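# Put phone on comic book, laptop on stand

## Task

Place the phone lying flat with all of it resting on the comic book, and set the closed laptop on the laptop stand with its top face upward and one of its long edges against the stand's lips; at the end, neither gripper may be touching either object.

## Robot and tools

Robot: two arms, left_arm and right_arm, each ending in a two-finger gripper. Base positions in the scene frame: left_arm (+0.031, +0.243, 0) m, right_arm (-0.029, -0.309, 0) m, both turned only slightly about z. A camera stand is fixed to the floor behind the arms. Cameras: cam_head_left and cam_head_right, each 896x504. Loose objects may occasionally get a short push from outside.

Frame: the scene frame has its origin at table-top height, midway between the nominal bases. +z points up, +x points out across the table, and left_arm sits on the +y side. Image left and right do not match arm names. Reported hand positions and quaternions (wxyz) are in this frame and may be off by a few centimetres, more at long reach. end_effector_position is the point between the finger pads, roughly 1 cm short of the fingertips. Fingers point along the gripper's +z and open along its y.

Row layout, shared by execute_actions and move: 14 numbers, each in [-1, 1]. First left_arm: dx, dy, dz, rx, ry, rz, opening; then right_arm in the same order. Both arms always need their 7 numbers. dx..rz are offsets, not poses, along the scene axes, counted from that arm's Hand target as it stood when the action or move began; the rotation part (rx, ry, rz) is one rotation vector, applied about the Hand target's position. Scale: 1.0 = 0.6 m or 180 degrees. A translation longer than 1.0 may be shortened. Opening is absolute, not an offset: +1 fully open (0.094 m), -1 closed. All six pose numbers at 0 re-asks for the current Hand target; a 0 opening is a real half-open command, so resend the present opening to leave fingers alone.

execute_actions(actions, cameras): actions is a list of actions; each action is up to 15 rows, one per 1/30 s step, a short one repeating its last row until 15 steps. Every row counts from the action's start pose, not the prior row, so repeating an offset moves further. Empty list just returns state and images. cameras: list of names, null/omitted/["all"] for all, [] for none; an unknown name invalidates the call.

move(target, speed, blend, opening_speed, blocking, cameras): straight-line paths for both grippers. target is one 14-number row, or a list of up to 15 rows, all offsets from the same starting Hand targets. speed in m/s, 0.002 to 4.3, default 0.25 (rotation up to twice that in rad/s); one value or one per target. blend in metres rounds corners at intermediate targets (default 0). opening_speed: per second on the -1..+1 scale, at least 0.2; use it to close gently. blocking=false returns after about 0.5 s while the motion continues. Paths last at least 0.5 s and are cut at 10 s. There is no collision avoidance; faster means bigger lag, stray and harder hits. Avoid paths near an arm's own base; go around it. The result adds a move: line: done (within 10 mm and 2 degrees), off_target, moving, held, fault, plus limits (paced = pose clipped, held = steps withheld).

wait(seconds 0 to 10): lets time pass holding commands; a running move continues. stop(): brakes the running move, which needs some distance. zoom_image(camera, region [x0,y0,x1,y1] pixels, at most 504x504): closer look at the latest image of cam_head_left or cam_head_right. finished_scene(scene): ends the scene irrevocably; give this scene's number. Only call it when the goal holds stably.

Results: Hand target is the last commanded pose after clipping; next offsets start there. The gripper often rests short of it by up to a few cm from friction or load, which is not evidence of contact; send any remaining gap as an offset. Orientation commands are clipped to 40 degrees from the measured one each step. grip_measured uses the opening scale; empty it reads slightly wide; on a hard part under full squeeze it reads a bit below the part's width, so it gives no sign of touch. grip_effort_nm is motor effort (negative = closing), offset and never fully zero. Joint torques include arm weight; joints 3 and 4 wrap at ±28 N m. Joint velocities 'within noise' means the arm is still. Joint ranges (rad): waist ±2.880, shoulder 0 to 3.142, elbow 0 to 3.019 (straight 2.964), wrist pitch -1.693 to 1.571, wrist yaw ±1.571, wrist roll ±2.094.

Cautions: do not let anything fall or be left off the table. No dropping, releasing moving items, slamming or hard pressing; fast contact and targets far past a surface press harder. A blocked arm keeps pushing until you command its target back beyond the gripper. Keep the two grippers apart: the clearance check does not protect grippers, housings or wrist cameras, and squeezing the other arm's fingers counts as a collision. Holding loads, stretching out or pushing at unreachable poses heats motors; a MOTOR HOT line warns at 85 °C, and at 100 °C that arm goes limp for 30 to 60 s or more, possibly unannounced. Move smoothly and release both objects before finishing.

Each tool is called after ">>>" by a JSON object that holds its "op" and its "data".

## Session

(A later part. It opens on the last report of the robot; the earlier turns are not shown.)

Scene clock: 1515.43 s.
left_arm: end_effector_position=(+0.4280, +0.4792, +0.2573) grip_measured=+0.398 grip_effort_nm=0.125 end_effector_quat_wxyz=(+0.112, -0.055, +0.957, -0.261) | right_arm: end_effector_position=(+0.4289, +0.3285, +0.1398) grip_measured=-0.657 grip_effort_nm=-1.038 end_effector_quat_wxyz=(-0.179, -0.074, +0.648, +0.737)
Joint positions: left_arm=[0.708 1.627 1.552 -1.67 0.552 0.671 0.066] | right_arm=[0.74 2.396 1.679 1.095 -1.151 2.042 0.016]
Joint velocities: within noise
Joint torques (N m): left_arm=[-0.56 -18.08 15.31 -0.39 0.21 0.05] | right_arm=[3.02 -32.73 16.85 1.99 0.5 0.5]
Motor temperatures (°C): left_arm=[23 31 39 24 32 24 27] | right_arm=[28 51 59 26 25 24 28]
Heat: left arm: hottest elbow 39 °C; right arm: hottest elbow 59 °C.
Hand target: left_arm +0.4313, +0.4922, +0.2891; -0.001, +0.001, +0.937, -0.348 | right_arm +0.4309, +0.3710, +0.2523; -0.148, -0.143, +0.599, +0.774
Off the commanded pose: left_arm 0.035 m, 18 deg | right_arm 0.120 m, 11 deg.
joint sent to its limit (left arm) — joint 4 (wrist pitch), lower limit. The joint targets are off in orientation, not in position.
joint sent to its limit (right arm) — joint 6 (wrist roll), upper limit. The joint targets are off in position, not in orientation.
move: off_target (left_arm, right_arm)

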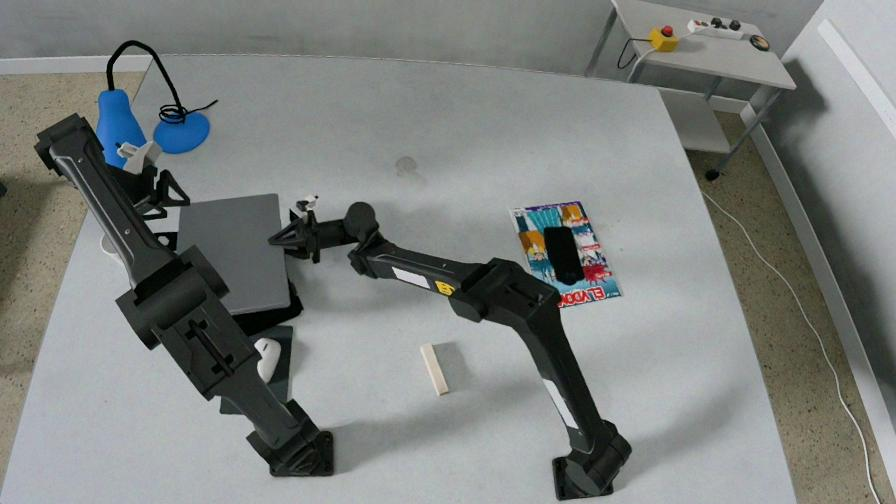

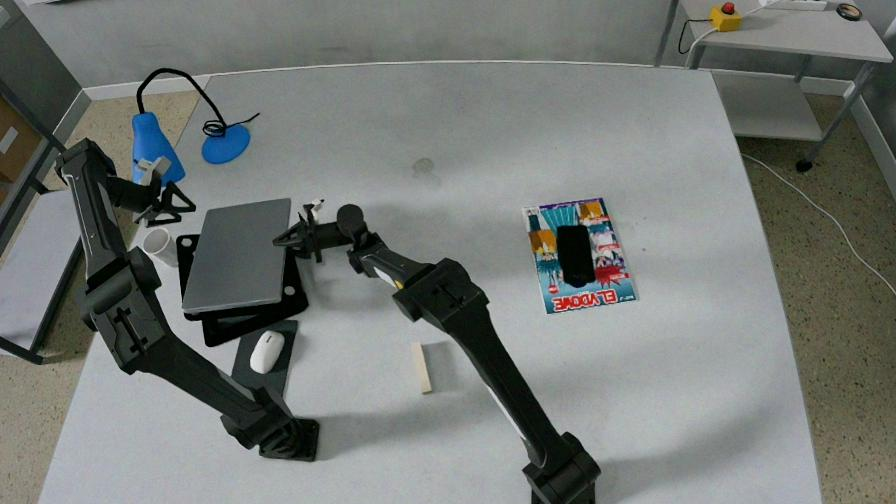

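>>> {"op": "move", "data": {"target": [0,0.03,0.03,0,0,0,0.4,0.03,-0.03,0.15,0.04,0,-0.05,-0.95], "speed": 0.06}}

>>> {"op": "zoom_image", "data": {"camera": "cam_head_right", "region": [150, 150, 390, 350]}}

>>> {"op": "zoom_image", "data": {"camera": "cam_head_left", "region": [150, 150, 390, 350]}}

Scene clock: 1532.30 s.
left_arm: end_effector_position=(+0.4270, +0.4957, +0.2707) grip_measured=+0.398 grip_effort_nm=0.129 end_effector_quat_wxyz=(+0.129, -0.063, +0.958, -0.248) | right_arm: end_effector_position=(+0.4461, +0.3410, +0.1463) grip_measured=-0.657 grip_effort_nm=-1.038 end_effector_quat_wxyz=(-0.157, -0.005, +0.635, +0.756)
Joint positions: left_arm=[0.735 1.624 1.587 -1.67 0.551 0.671 0.066] | right_arm=[0.753 2.396 1.679 1.08 -0.995 2.075 0.016]
Joint velocities: within noise
Joint torques (N m): left_arm=[-0.15 -18.26 16.77 -0.35 0.26 0.06] | right_arm=[1.32 -41.76 13.55 3.07 1 0.07]
Motor temperatures (°C): left_arm=[23 31 41 24 31 24 27] | right_arm=[27 54 58 26 25 24 29]
Heat: left arm: hottest elbow 41 °C; right arm: hottest elbow 58 °C.
Hand target: left_arm +0.4312, +0.5104, +0.3072; +0.000, +0.001, +0.938, -0.348 | right_arm +0.4489, +0.3531, +0.3423; -0.078, -0.105, +0.559, +0.819
Off the commanded pose: left_arm 0.039 m, 20 deg | right_arm 0.196 m, 18 deg.
joint sent to its limit (left arm) — joint 4 (wrist pitch), lower limit. The joint targets are off in orientation, not in position.
move: off_target (left_arm, right_arm)

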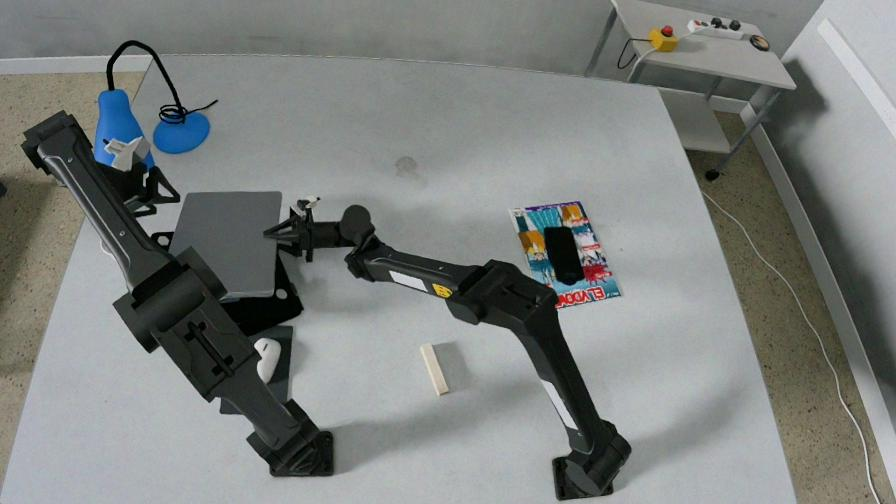

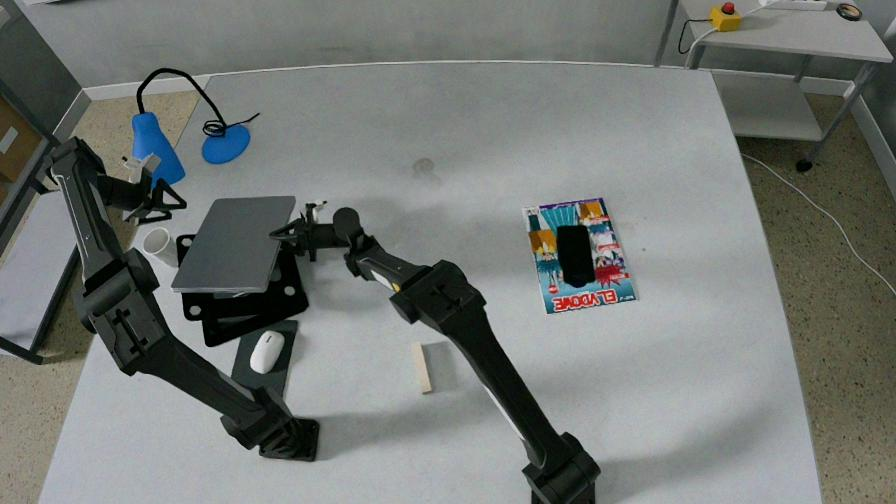

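Scaled by 2.100.

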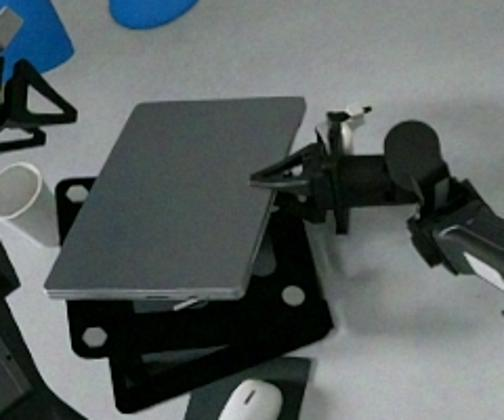

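Scaled by 2.100.

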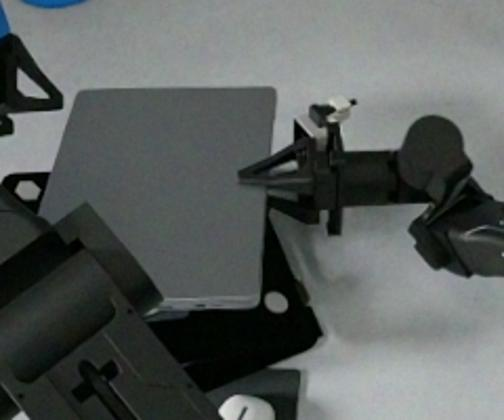

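>>> {"op": "move", "data": {"target": [[0,0.05,0.0,0,0,0,0.4,0.02,-0.15,0.03,0,0,0,-0.95],[0,0.05,0.0,0,0,0,0.4,0.04,-0.3,0.03,0,0,-0.02,-0.95]], "speed": 0.1}}

>>> {"op": "zoom_image", "data": {"camera": "cam_head_right", "region": [150, 150, 450, 350]}}

>>> {"op": "zoom_image", "data": {"camera": "cam_head_left", "region": [150, 150, 450, 350]}}

Scene clock: 1553.37 s.
left_arm: end_effector_position=(+0.4245, +0.5225, +0.2859) grip_measured=+0.398 grip_effort_nm=0.129 end_effector_quat_wxyz=(+0.150, -0.067, +0.960, -0.226) | right_arm: end_effector_position=(+0.4773, +0.1851, +0.2070) grip_measured=-0.657 grip_effort_nm=-1.038 end_effector_quat_wxyz=(-0.113, +0.004, +0.649, +0.752)
Joint positions: left_arm=[0.777 1.632 1.641 -1.67 0.543 0.692 0.066] | right_arm=[0.544 2.122 1.355 1.15 -1.137 2.076 0.016]
Joint velocities: within noise
Joint torques (N m): left_arm=[-0.62 -15.09 16.79 -0.18 0.26 0.07] | right_arm=[0.21 -37.48 10.54 4.04 1.08 0.13]
Motor temperatures (°C): left_arm=[23 30 44 24 31 24 26] | right_arm=[27 59 57 26 26 24 29]
Heat: left arm: hottest elbow 44 °C; right arm: hottest shoulder 59 °C.
Hand target: left_arm +0.4312, +0.5402, +0.3072; +0.000, +0.001, +0.938, -0.348 | right_arm +0.4730, +0.1730, +0.3600; -0.052, -0.087, +0.562, +0.821
Off the commanded pose: left_arm 0.029 m, 24 deg | right_arm 0.154 m, 18 deg.
joint sent to its limit (left arm) — joint 4 (wrist pitch), lower limit. The joint targets are off in orientation, not in position.
joint sent to its limit (right arm) — joint 6 (wrist roll), upper limit. The joint targets are off in position and orientation.
move: off_target (left_arm, right_arm)

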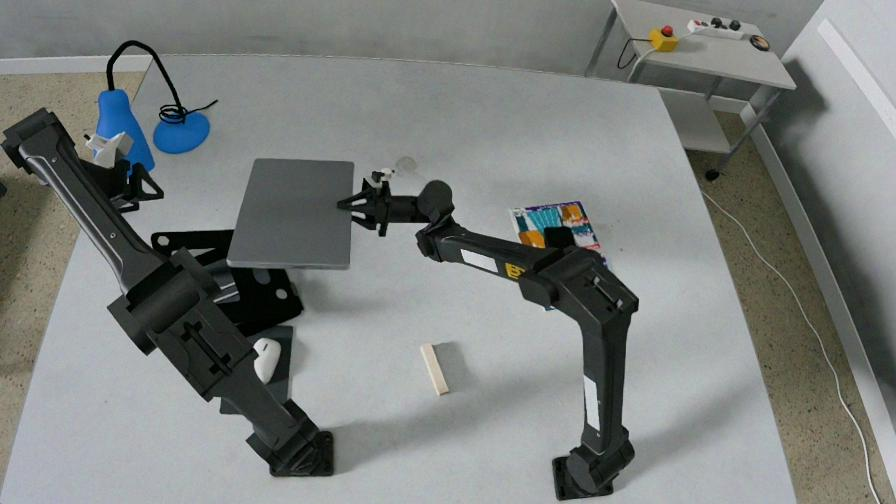

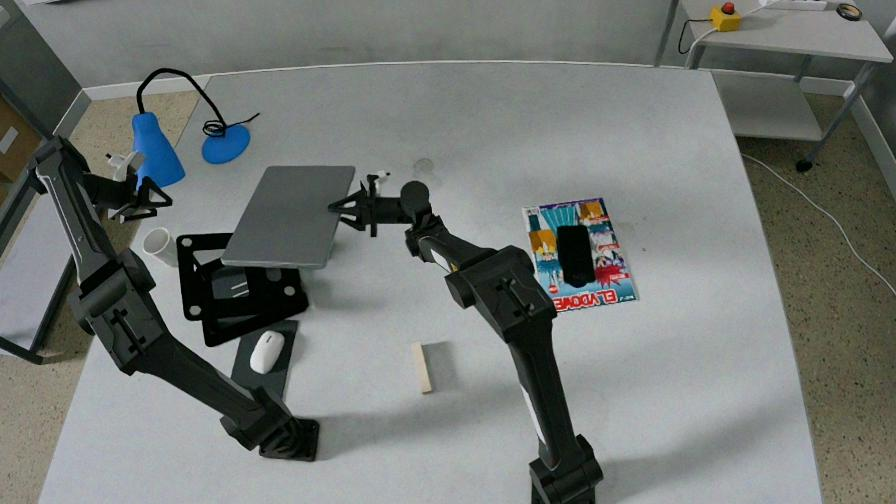

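Scaled by 1.680.

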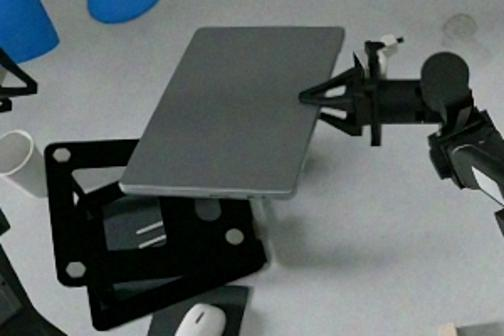

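Scaled by 1.680.

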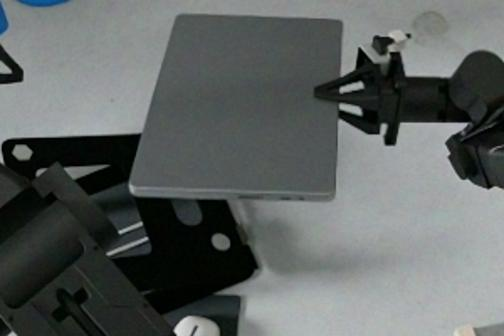

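>>> {"op": "move", "data": {"target": [-0.169,-0.062,-0.112,0.227,0.037,0.0994,0.5,0,0,0,0,0,0,-0.95], "speed": 0.2}}

>>> {"op": "zoom_image", "data": {"camera": "cam_head_right", "region": [130, 150, 330, 350]}}

>>> {"op": "zoom_image", "data": {"camera": "cam_head_left", "region": [130, 150, 330, 350]}}

Scene clock: 1563.40 s.
left_arm: end_effector_position=(+0.3279, +0.5083, +0.2356) grip_measured=+0.498 grip_effort_nm=0.129 end_effector_quat_wxyz=(-0.010, -0.164, +0.986, -0.004) | right_arm: end_effector_position=(+0.4703, +0.1809, +0.2030) grip_measured=-0.656 grip_effort_nm=-1.038 end_effector_quat_wxyz=(-0.114, +0.004, +0.649, +0.752)
Joint positions: left_arm=[0.7 1.397 1.314 -1.509 -0.005 0.399 0.07] | right_arm=[0.544 2.114 1.325 1.171 -1.137 2.077 0.016]
Joint velocities: within noise
Joint torques (N m): left_arm=[-2.61 -14.45 9.54 0.54 -0.09 -0.07] | right_arm=[0.15 -37.07 11.37 3.55 1.08 0.13]
Motor temperatures (°C): left_arm=[23 30 44 24 31 24 26] | right_arm=[27 58 56 26 27 24 29]
Heat: left arm: hottest elbow 44 °C; right arm: hottest shoulder 58 °C.
Hand target: left_arm +0.3298, +0.5030, +0.2399; -0.001, -0.161, +0.987, +0.004 | right_arm +0.4730, +0.1730, +0.3601; -0.052, -0.087, +0.562, +0.821
Off the commanded pose: left_arm 0.007 m, 1 deg | right_arm 0.157 m, 18 deg.
joint sent to its limit (right arm) — joint 6 (wrist roll), upper limit. The joint targets are off in position and orientation.
move: off_target (right_arm)

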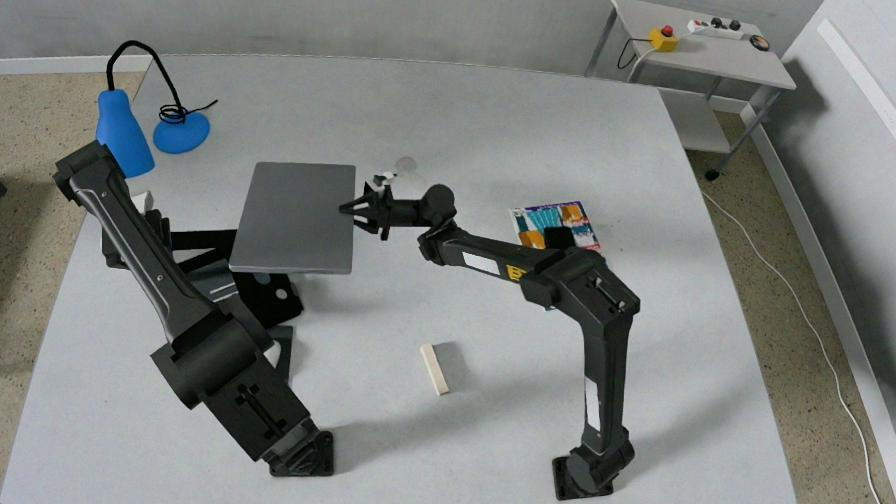

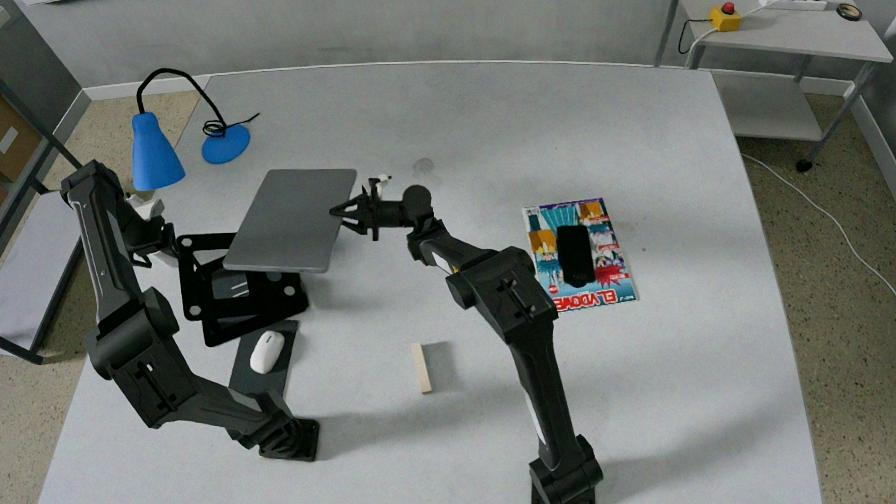

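Scaled by 2.520.

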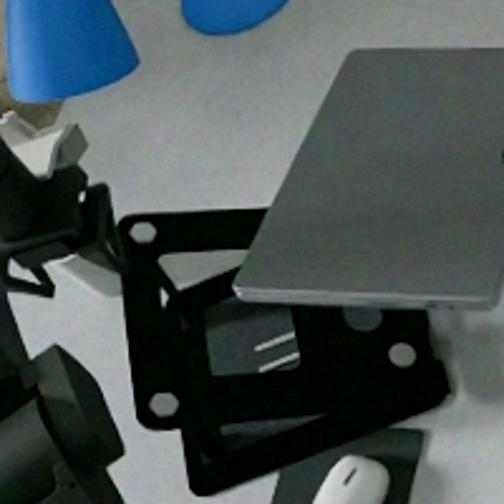

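Scaled by 2.520.

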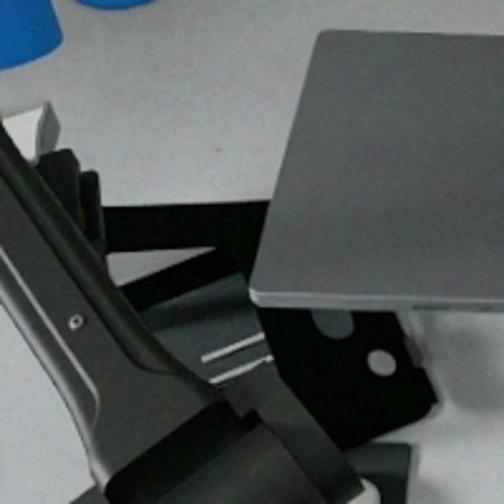

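>>> {"op": "move", "data": {"target": [[0.05,0.005,-0.08,0,0,0,0.6,0,0,0,0,0,0,-0.95]], "speed": 0.12}}

>>> {"op": "zoom_image", "data": {"camera": "cam_head_right", "region": [130, 180, 280, 330]}}

>>> {"op": "zoom_image", "data": {"camera": "cam_head_left", "region": [130, 180, 280, 330]}}

Scene clock: 1572.37 s.
left_arm: end_effector_position=(+0.3555, +0.5091, +0.1956) grip_measured=+0.598 grip_effort_nm=0.129 end_effector_quat_wxyz=(-0.002, -0.164, +0.987, +0.002) | right_arm: end_effector_position=(+0.4703, +0.1808, +0.2034) grip_measured=-0.656 grip_effort_nm=-1.038 end_effector_quat_wxyz=(-0.113, +0.004, +0.649, +0.752)
Joint positions: left_arm=[0.657 1.454 1.267 -1.385 -0.005 0.357 0.075] | right_arm=[0.544 2.114 1.325 1.172 -1.137 2.077 0.016]
Joint velocities: within noise
Joint torques (N m): left_arm=[-2.78 -13.22 9.62 0.76 -0.13 -0.09] | right_arm=[0.15 -37.01 11.37 3.45 1.1 0.13]
Motor temperatures (°C): left_arm=[23 30 43 24 30 24 26] | right_arm=[27 62 54 26 27 24 29]
Heat: left arm: hottest elbow 43 °C; right arm: hottest shoulder 62 °C.
Hand target: left_arm +0.3598, +0.5061, +0.1919; -0.001, -0.161, +0.987, +0.004 | right_arm +0.4730, +0.1729, +0.3603; -0.052, -0.087, +0.562, +0.821
Off the commanded pose: left_arm 0.006 m, 0 deg | right_arm 0.157 m, 18 deg.
joint sent to its limit (right arm) — joint 6 (wrist roll), upper limit. The joint targets are off in position and orientation.
move: off_target (right_arm)

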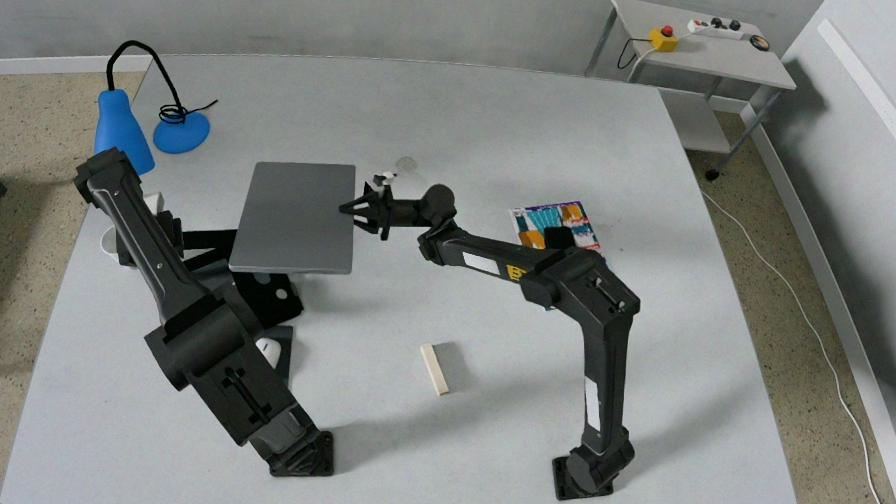

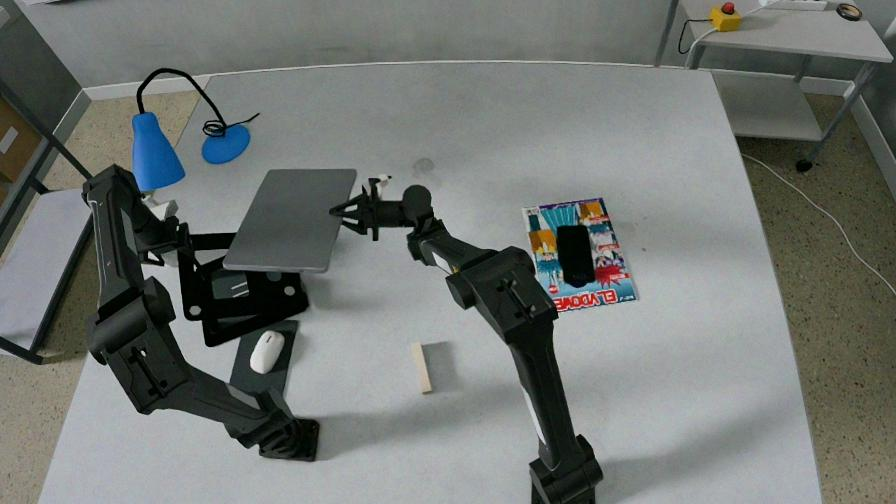

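Scaled by 3.360.

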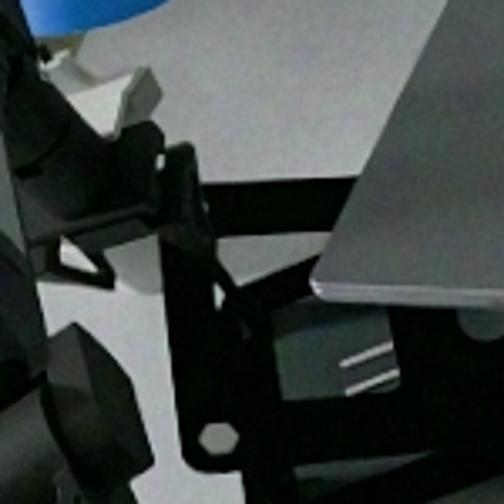

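Scaled by 3.360.

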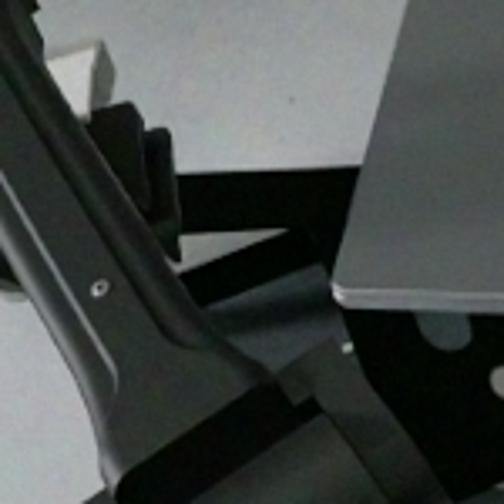

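>>> {"op": "move", "data": {"target": [[0.0,0.005,-0.115,0,0,0,0.6,0,0,0,0,0,0,-0.95]], "speed": 0.08}}

>>> {"op": "zoom_image", "data": {"camera": "cam_head_right", "region": [130, 180, 280, 330]}}

>>> {"op": "zoom_image", "data": {"camera": "cam_head_left", "region": [130, 180, 280, 330]}}

Scene clock: 1578.60 s.
left_arm: end_effector_position=(+0.3580, +0.5113, +0.1293) grip_measured=+0.598 grip_effort_nm=0.129 end_effector_quat_wxyz=(+0.001, -0.164, +0.986, +0.004) | right_arm: end_effector_position=(+0.4687, +0.1799, +0.2028) grip_measured=-0.656 grip_effort_nm=-1.038 end_effector_quat_wxyz=(-0.113, +0.004, +0.649, +0.752)
Joint positions: left_arm=[0.657 1.505 1.142 -1.202 -0.006 0.357 0.075] | right_arm=[0.544 2.112 1.319 1.176 -1.137 2.077 0.016]
Joint velocities: within noise
Joint torques (N m): left_arm=[-2.37 -13.27 9.09 0.84 -0.12 0] | right_arm=[0.09 -37.01 11.64 3.36 1.11 0.13]
Motor temperatures (°C): left_arm=[23 30 43 24 30 24 26] | right_arm=[27 63 54 26 27 24 29]
Heat: left arm: hottest elbow 43 °C; right arm: hottest shoulder 63 °C.
Hand target: left_arm +0.3597, +0.5091, +0.1230; -0.001, -0.161, +0.987, +0.004 | right_arm +0.4730, +0.1730, +0.3603; -0.052, -0.087, +0.562, +0.821
Off the commanded pose: left_arm 0.007 m, 0 deg | right_arm 0.158 m, 18 deg.
joint sent to its limit (right arm) — joint 6 (wrist roll), upper limit. The joint targets are off in position and orientation.
move: off_target (right_arm)

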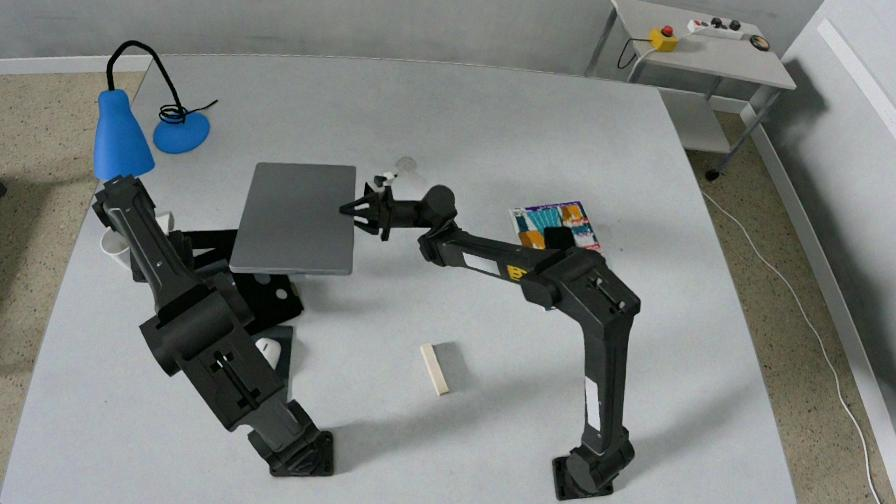

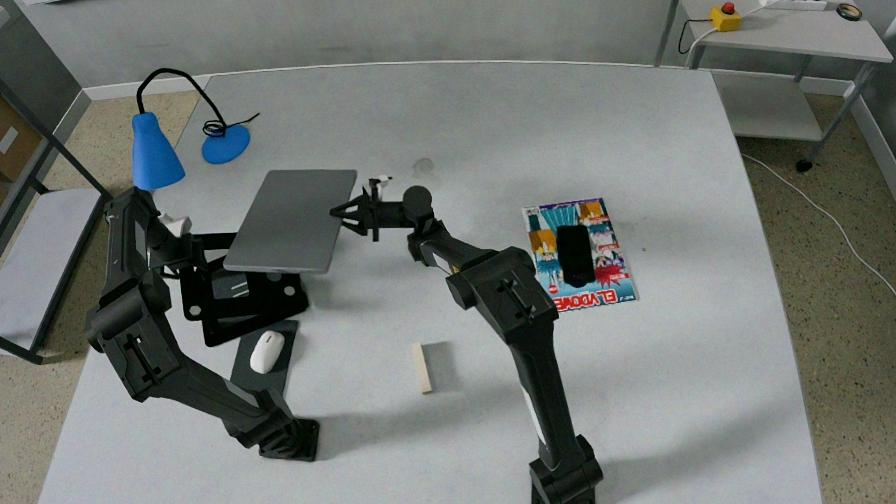

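Scaled by 3.360.

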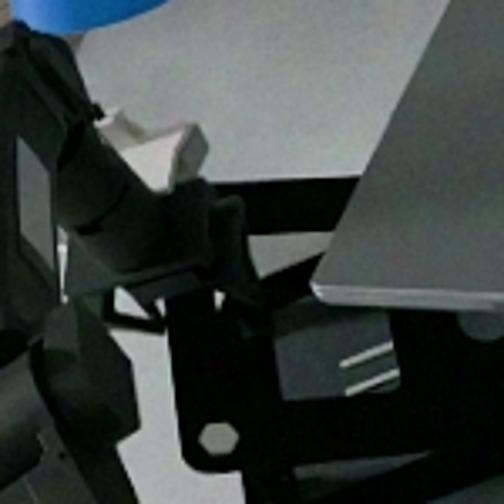

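Scaled by 3.360.

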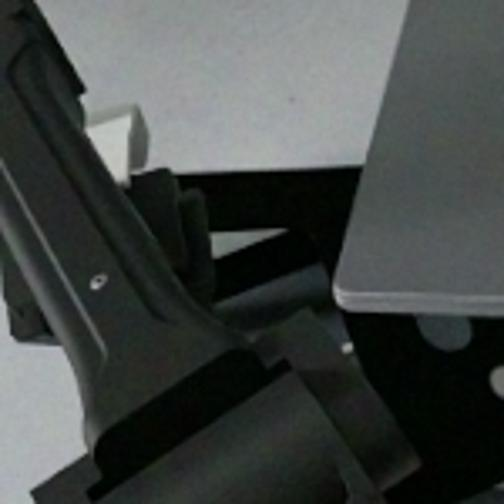

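>>> {"op": "move", "data": {"target": [[0.0,0.0,-0.035,0,0,0,0.6,0,0,0,0,0,0,-0.95],[0.0,0.0,-0.035,0,0,0,-0.6,0,0,0,0,0,0,-0.95]], "speed": 0.08}}

>>> {"op": "zoom_image", "data": {"camera": "cam_head_right", "region": [130, 180, 280, 330]}}

Scene clock: 1582.53 s.
left_arm: end_effector_position=(+0.3600, +0.5101, +0.1084) grip_measured=-0.408 grip_effort_nm=-1.009 end_effector_quat_wxyz=(+0.005, -0.171, +0.985, -0.001) | right_arm: end_effector_position=(+0.4687, +0.1799, +0.2028) grip_measured=-0.656 grip_effort_nm=-1.038 end_effector_quat_wxyz=(-0.113, +0.004, +0.649, +0.752)
Joint positions: left_arm=[0.657 1.527 1.108 -1.143 0.007 0.343 0.028] | right_arm=[0.544 2.112 1.319 1.176 -1.137 2.077 0.016]
Joint velocities: within noise
Joint torques (N m): left_arm=[-1.32 -13.33 9.06 0.53 -0.54 0.11] | right_arm=[0.15 -37.01 11.63 3.38 1.1 0.14]
Motor temperatures (°C): left_arm=[23 30 42 24 30 24 26] | right_arm=[27 62 53 26 27 24 29]
Heat: left arm: hottest elbow 42 °C; right arm: hottest shoulder 62 °C.
Hand target: left_arm +0.3599, +0.5091, +0.1021; -0.001, -0.161, +0.987, +0.004 | right_arm +0.4730, +0.1730, +0.3603; -0.052, -0.087, +0.562, +0.821
Off the commanded pose: left_arm 0.006 m, 1 deg | right_arm 0.158 m, 18 deg.
joint sent to its limit (right arm) — joint 6 (wrist roll), upper limit. The joint targets are off in position and orientation.
move: off_target (right_arm)

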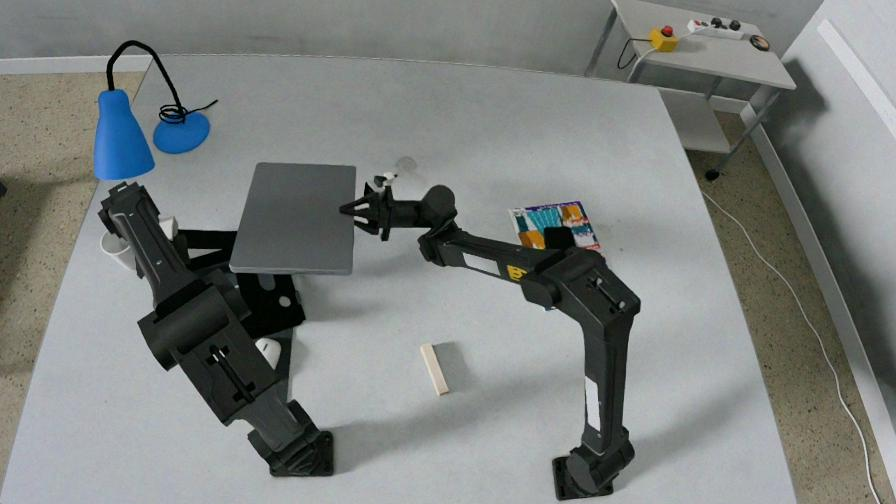

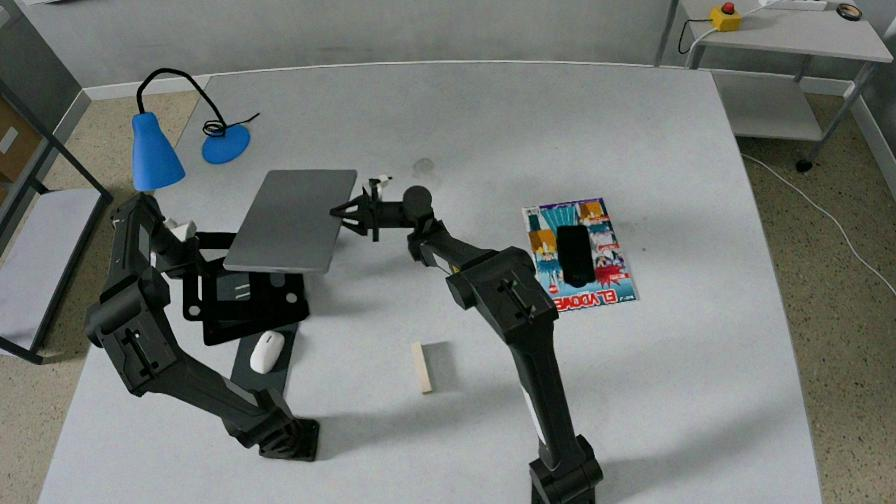

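Scaled by 3.360.

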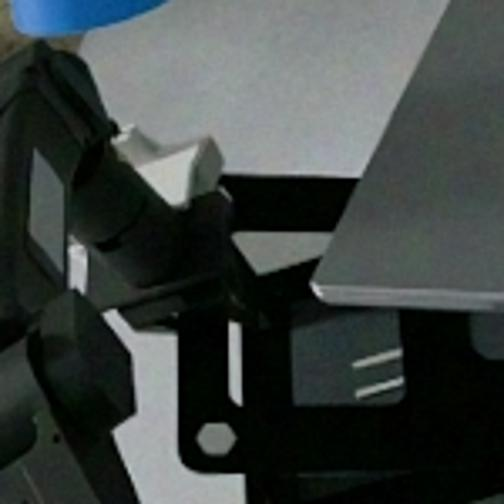

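>>> {"op": "move", "data": {"target": [0.083,-0.067,0,0,0,-0.108,-0.7,0,0,0,0,0,0,-0.95], "speed": 0.08}}

>>> {"op": "zoom_image", "data": {"camera": "cam_head_right", "region": [150, 150, 390, 350]}}

>>> {"op": "zoom_image", "data": {"camera": "cam_head_left", "region": [150, 150, 390, 350]}}

Scene clock: 1592.53 s.
left_arm: end_effector_position=(+0.3921, +0.4700, +0.1074) grip_measured=-0.406 grip_effort_nm=-1.009 end_effector_quat_wxyz=(+0.004, -0.031, +1.000, -0.001) | right_arm: end_effector_position=(+0.4667, +0.1786, +0.2020) grip_measured=-0.656 grip_effort_nm=-1.043 end_effector_quat_wxyz=(-0.114, +0.004, +0.649, +0.752)
Joint positions: left_arm=[0.536 1.537 1.117 -1.145 0.005 0.503 0.028] | right_arm=[0.544 2.109 1.31 1.181 -1.137 2.077 0.016]
Joint velocities: within noise
Joint torques (N m): left_arm=[-4.07 -10.58 12.46 0.64 -0.53 0.47] | right_arm=[0.09 -36.95 11.97 3.23 1.09 0.13]
Motor temperatures (°C): left_arm=[23 30 41 24 30 24 27] | right_arm=[27 60 53 26 27 24 29]
Heat: left arm: hottest elbow 41 °C; right arm: hottest shoulder 60 °C.
Hand target: left_arm +0.4096, +0.4689, +0.1020; +0.000, +0.007, +1.000, +0.004 | right_arm +0.4730, +0.1730, +0.3602; -0.052, -0.087, +0.562, +0.821
Off the commanded pose: left_arm 0.018 m, 4 deg | right_arm 0.159 m, 18 deg.
joint sent to its limit (right arm) — joint 6 (wrist roll), upper limit. The joint targets are off in position and orientation.
move: off_target (left_arm, right_arm)

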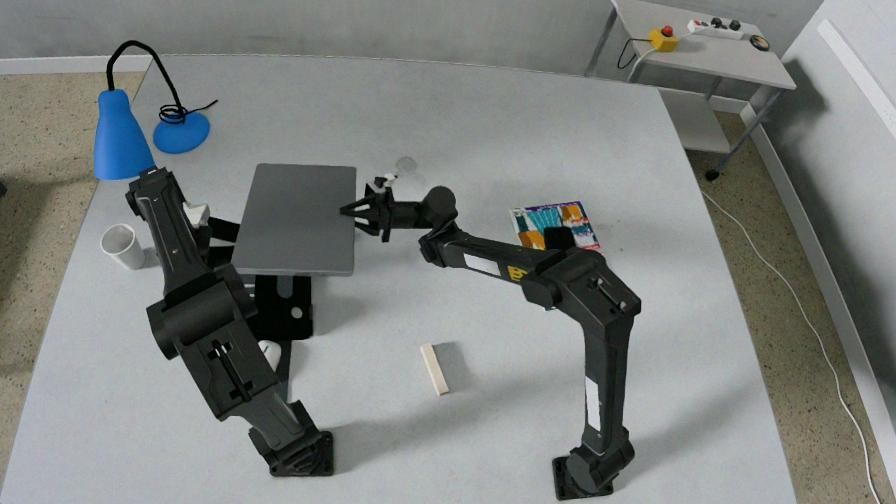

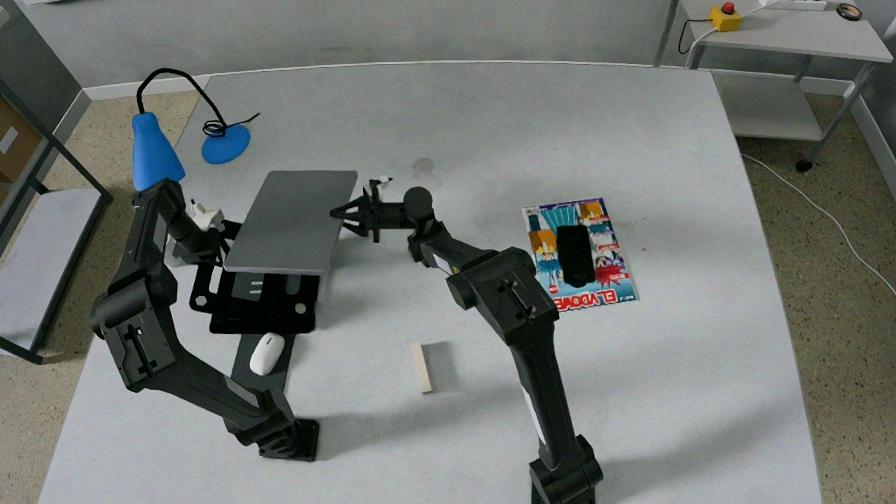

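Scaled by 2.100.

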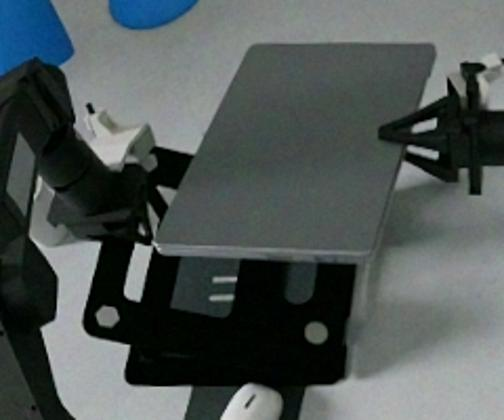

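Scaled by 2.100.

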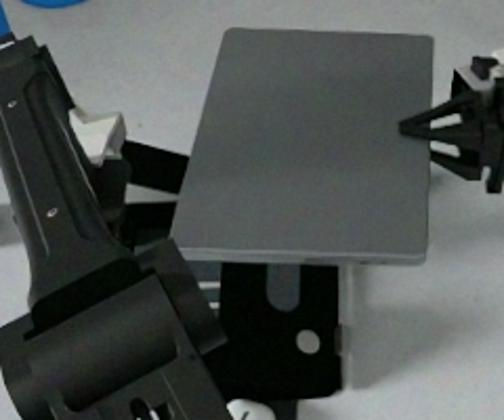

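>>> {"op": "move", "data": {"target": [[0.03,0,0,0,0,0,-0.7,0,-0.1,0,0,0,0,-0.95],[0.0,0,0,0,0,0,0.1,0,-0.1,0,0,0,0,-0.95],[0.0,0.01,0.2,0,0,0,0.1,0,-0.1,0,0,0,0,-0.95],[0.0,0.2,0.3,0,0,0,0.1,0,-0.1,0,0,0,0,-0.95]], "speed": [0.1,0.1,0.12,0.2]}}

>>> {"op": "zoom_image", "data": {"camera": "cam_head_right", "region": [150, 150, 390, 350]}}

>>> {"op": "zoom_image", "data": {"camera": "cam_head_left", "region": [150, 150, 390, 350]}}

Scene clock: 1601.53 s.
left_arm: end_effector_position=(+0.3995, +0.5751, +0.2612) grip_measured=+0.098 grip_effort_nm=0.129 end_effector_quat_wxyz=(-0.019, +0.007, +1.000, -0.010) | right_arm: end_effector_position=(+0.4746, +0.1178, +0.2221) grip_measured=-0.656 grip_effort_nm=-1.043 end_effector_quat_wxyz=(-0.098, +0.005, +0.658, +0.746)
Joint positions: left_arm=[0.702 1.664 1.685 -1.632 -0.01 0.745 0.052] | right_arm=[0.449 2.017 1.226 1.183 -1.214 2.077 0.016]
Joint velocities: within noise
Joint torques (N m): left_arm=[-1.03 -16.26 16.85 -0.14 0.1 0.06] | right_arm=[0.56 -34.73 11.06 3.23 1.13 0.13]
Motor temperatures (°C): left_arm=[23 30 42 24 30 24 27] | right_arm=[27 60 53 26 28 24 29]
Heat: left arm: hottest elbow 42 °C; right arm: hottest shoulder 60 °C.
Hand target: left_arm +0.4096, +0.5888, +0.2820; -0.001, +0.007, +1.000, +0.004 | right_arm +0.4729, +0.1131, +0.3600; -0.052, -0.087, +0.562, +0.821
Off the commanded pose: left_arm 0.027 m, 3 deg | right_arm 0.138 m, 18 deg.
joint sent to its limit (right arm) — joint 6 (wrist roll), upper limit. The joint targets are off in position and orientation.
move: off_target (left_arm, right_arm)

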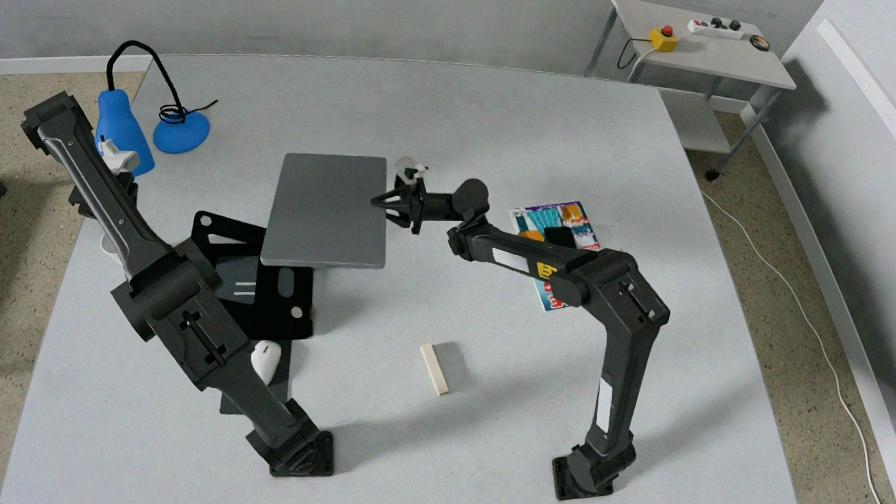

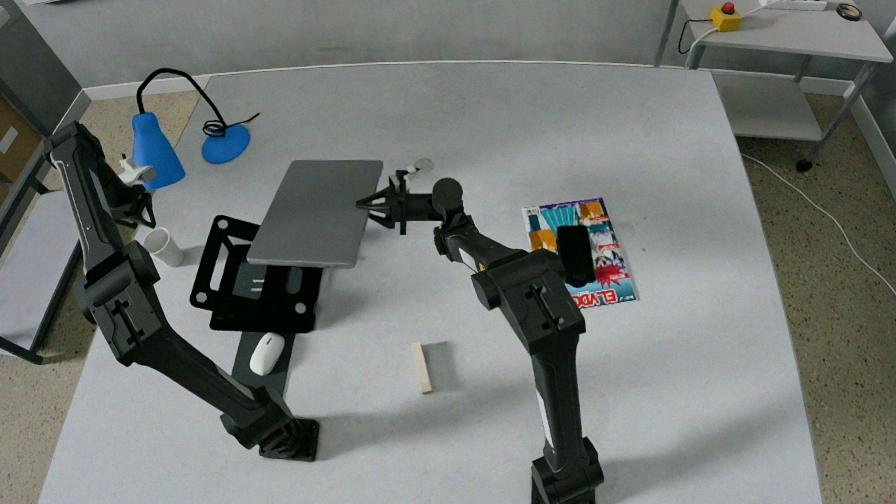

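Scaled by 2.100.

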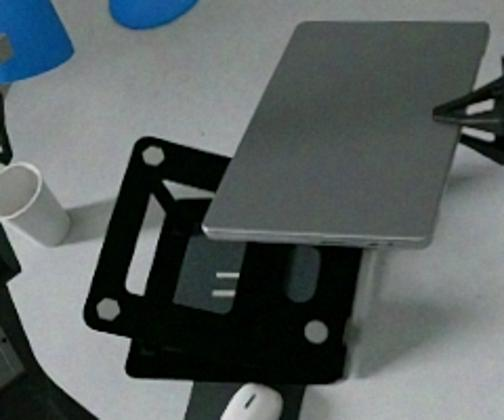

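Scaled by 2.100.

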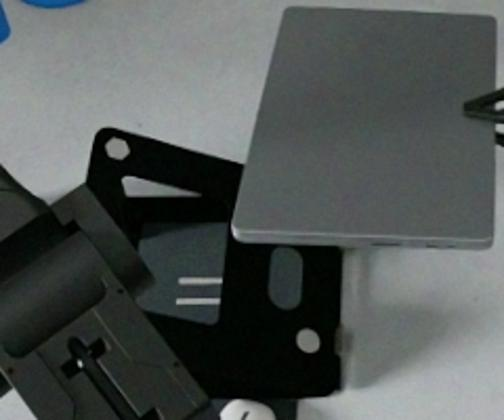

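>>> {"op": "move", "data": {"target": [[0.0,0.03,0.03,0,0,0,0.1,-0.02,0.15,0,0,0,0.01,-0.95],[0.0,0.03,0.03,0,0,0,0.1,-0.045,0.3,0.0,0,0,0.03,-0.95]], "speed": 0.1}}

>>> {"op": "zoom_image", "data": {"camera": "cam_head_right", "region": [150, 150, 390, 350]}}

>>> {"op": "zoom_image", "data": {"camera": "cam_head_left", "region": [150, 150, 390, 350]}}

Scene clock: 1617.57 s.
left_arm: end_effector_position=(+0.4028, +0.5912, +0.2792) grip_measured=+0.098 grip_effort_nm=0.129 end_effector_quat_wxyz=(-0.012, +0.011, +1.000, -0.005) | right_arm: end_effector_position=(+0.4185, +0.2660, +0.2097) grip_measured=-0.656 grip_effort_nm=-1.038 end_effector_quat_wxyz=(-0.154, -0.022, +0.642, +0.751)
Joint positions: left_arm=[0.721 1.692 1.767 -1.67 -0.01 0.771 0.052] | right_arm=[0.693 2.15 1.407 1.122 -1.079 2.077 0.016]
Joint velocities: within noise
Joint torques (N m): left_arm=[0.21 -16.38 16.88 -0.09 0.11 0.11] | right_arm=[0.73 -31.68 18.82 2.86 1.09 0.13]
Motor temperatures (°C): left_arm=[23 30 44 23 30 24 27] | right_arm=[27 61 55 26 28 24 29]
Heat: left arm: hottest elbow 44 °C; right arm: hottest shoulder 61 °C.
Hand target: left_arm +0.4096, +0.6069, +0.3000; +0.000, +0.007, +1.000, +0.004 | right_arm +0.4459, +0.2931, +0.3602; -0.090, -0.114, +0.557, +0.818
Off the commanded pose: left_arm 0.027 m, 2 deg | right_arm 0.155 m, 18 deg.
joint sent to its limit (left arm) — joint 4 (wrist pitch), lower limit. The joint targets still meet the commanded pose.
joint sent to its limit (right arm) — joint 6 (wrist roll), upper limit. The joint targets are off in position and orientation.
move: off_target (left_arm, right_arm)

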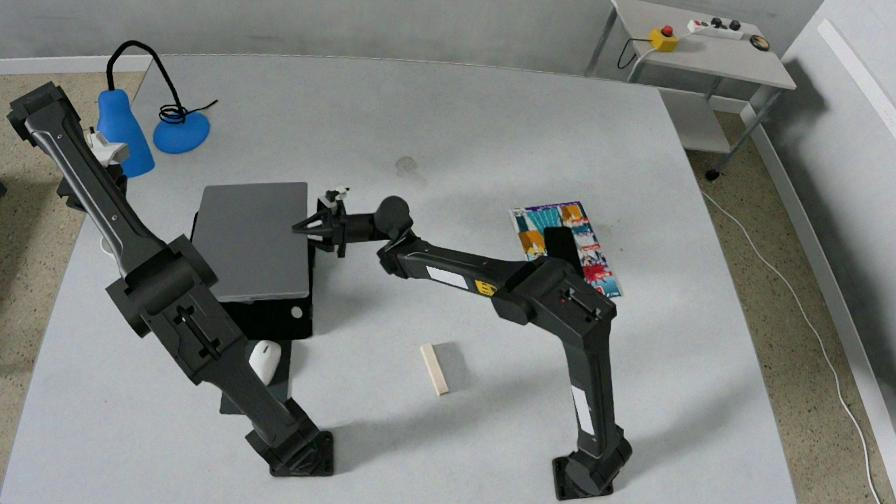

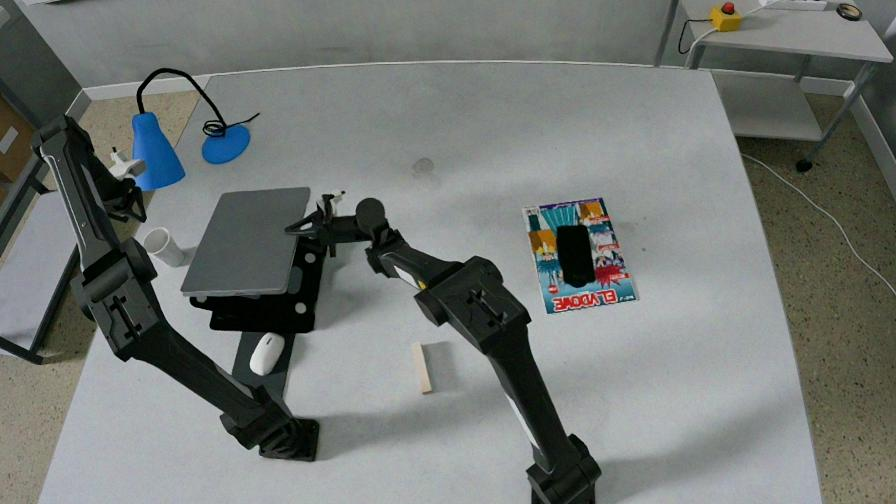

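Scaled by 2.100.

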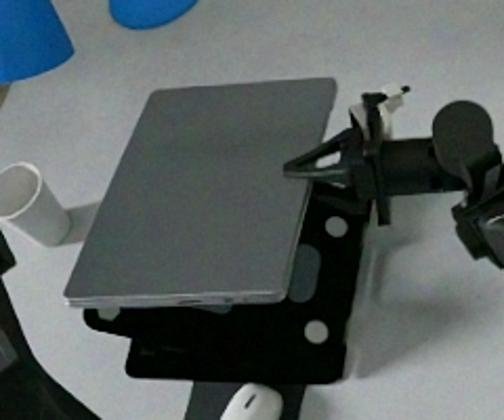

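Scaled by 2.100.

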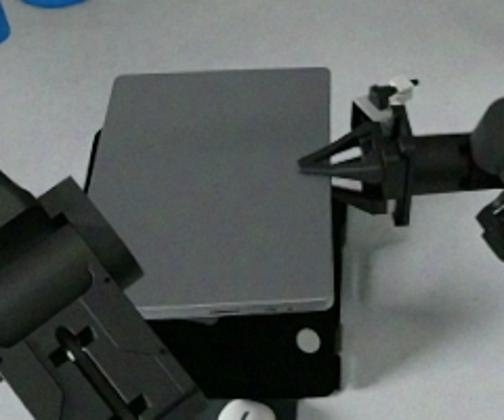

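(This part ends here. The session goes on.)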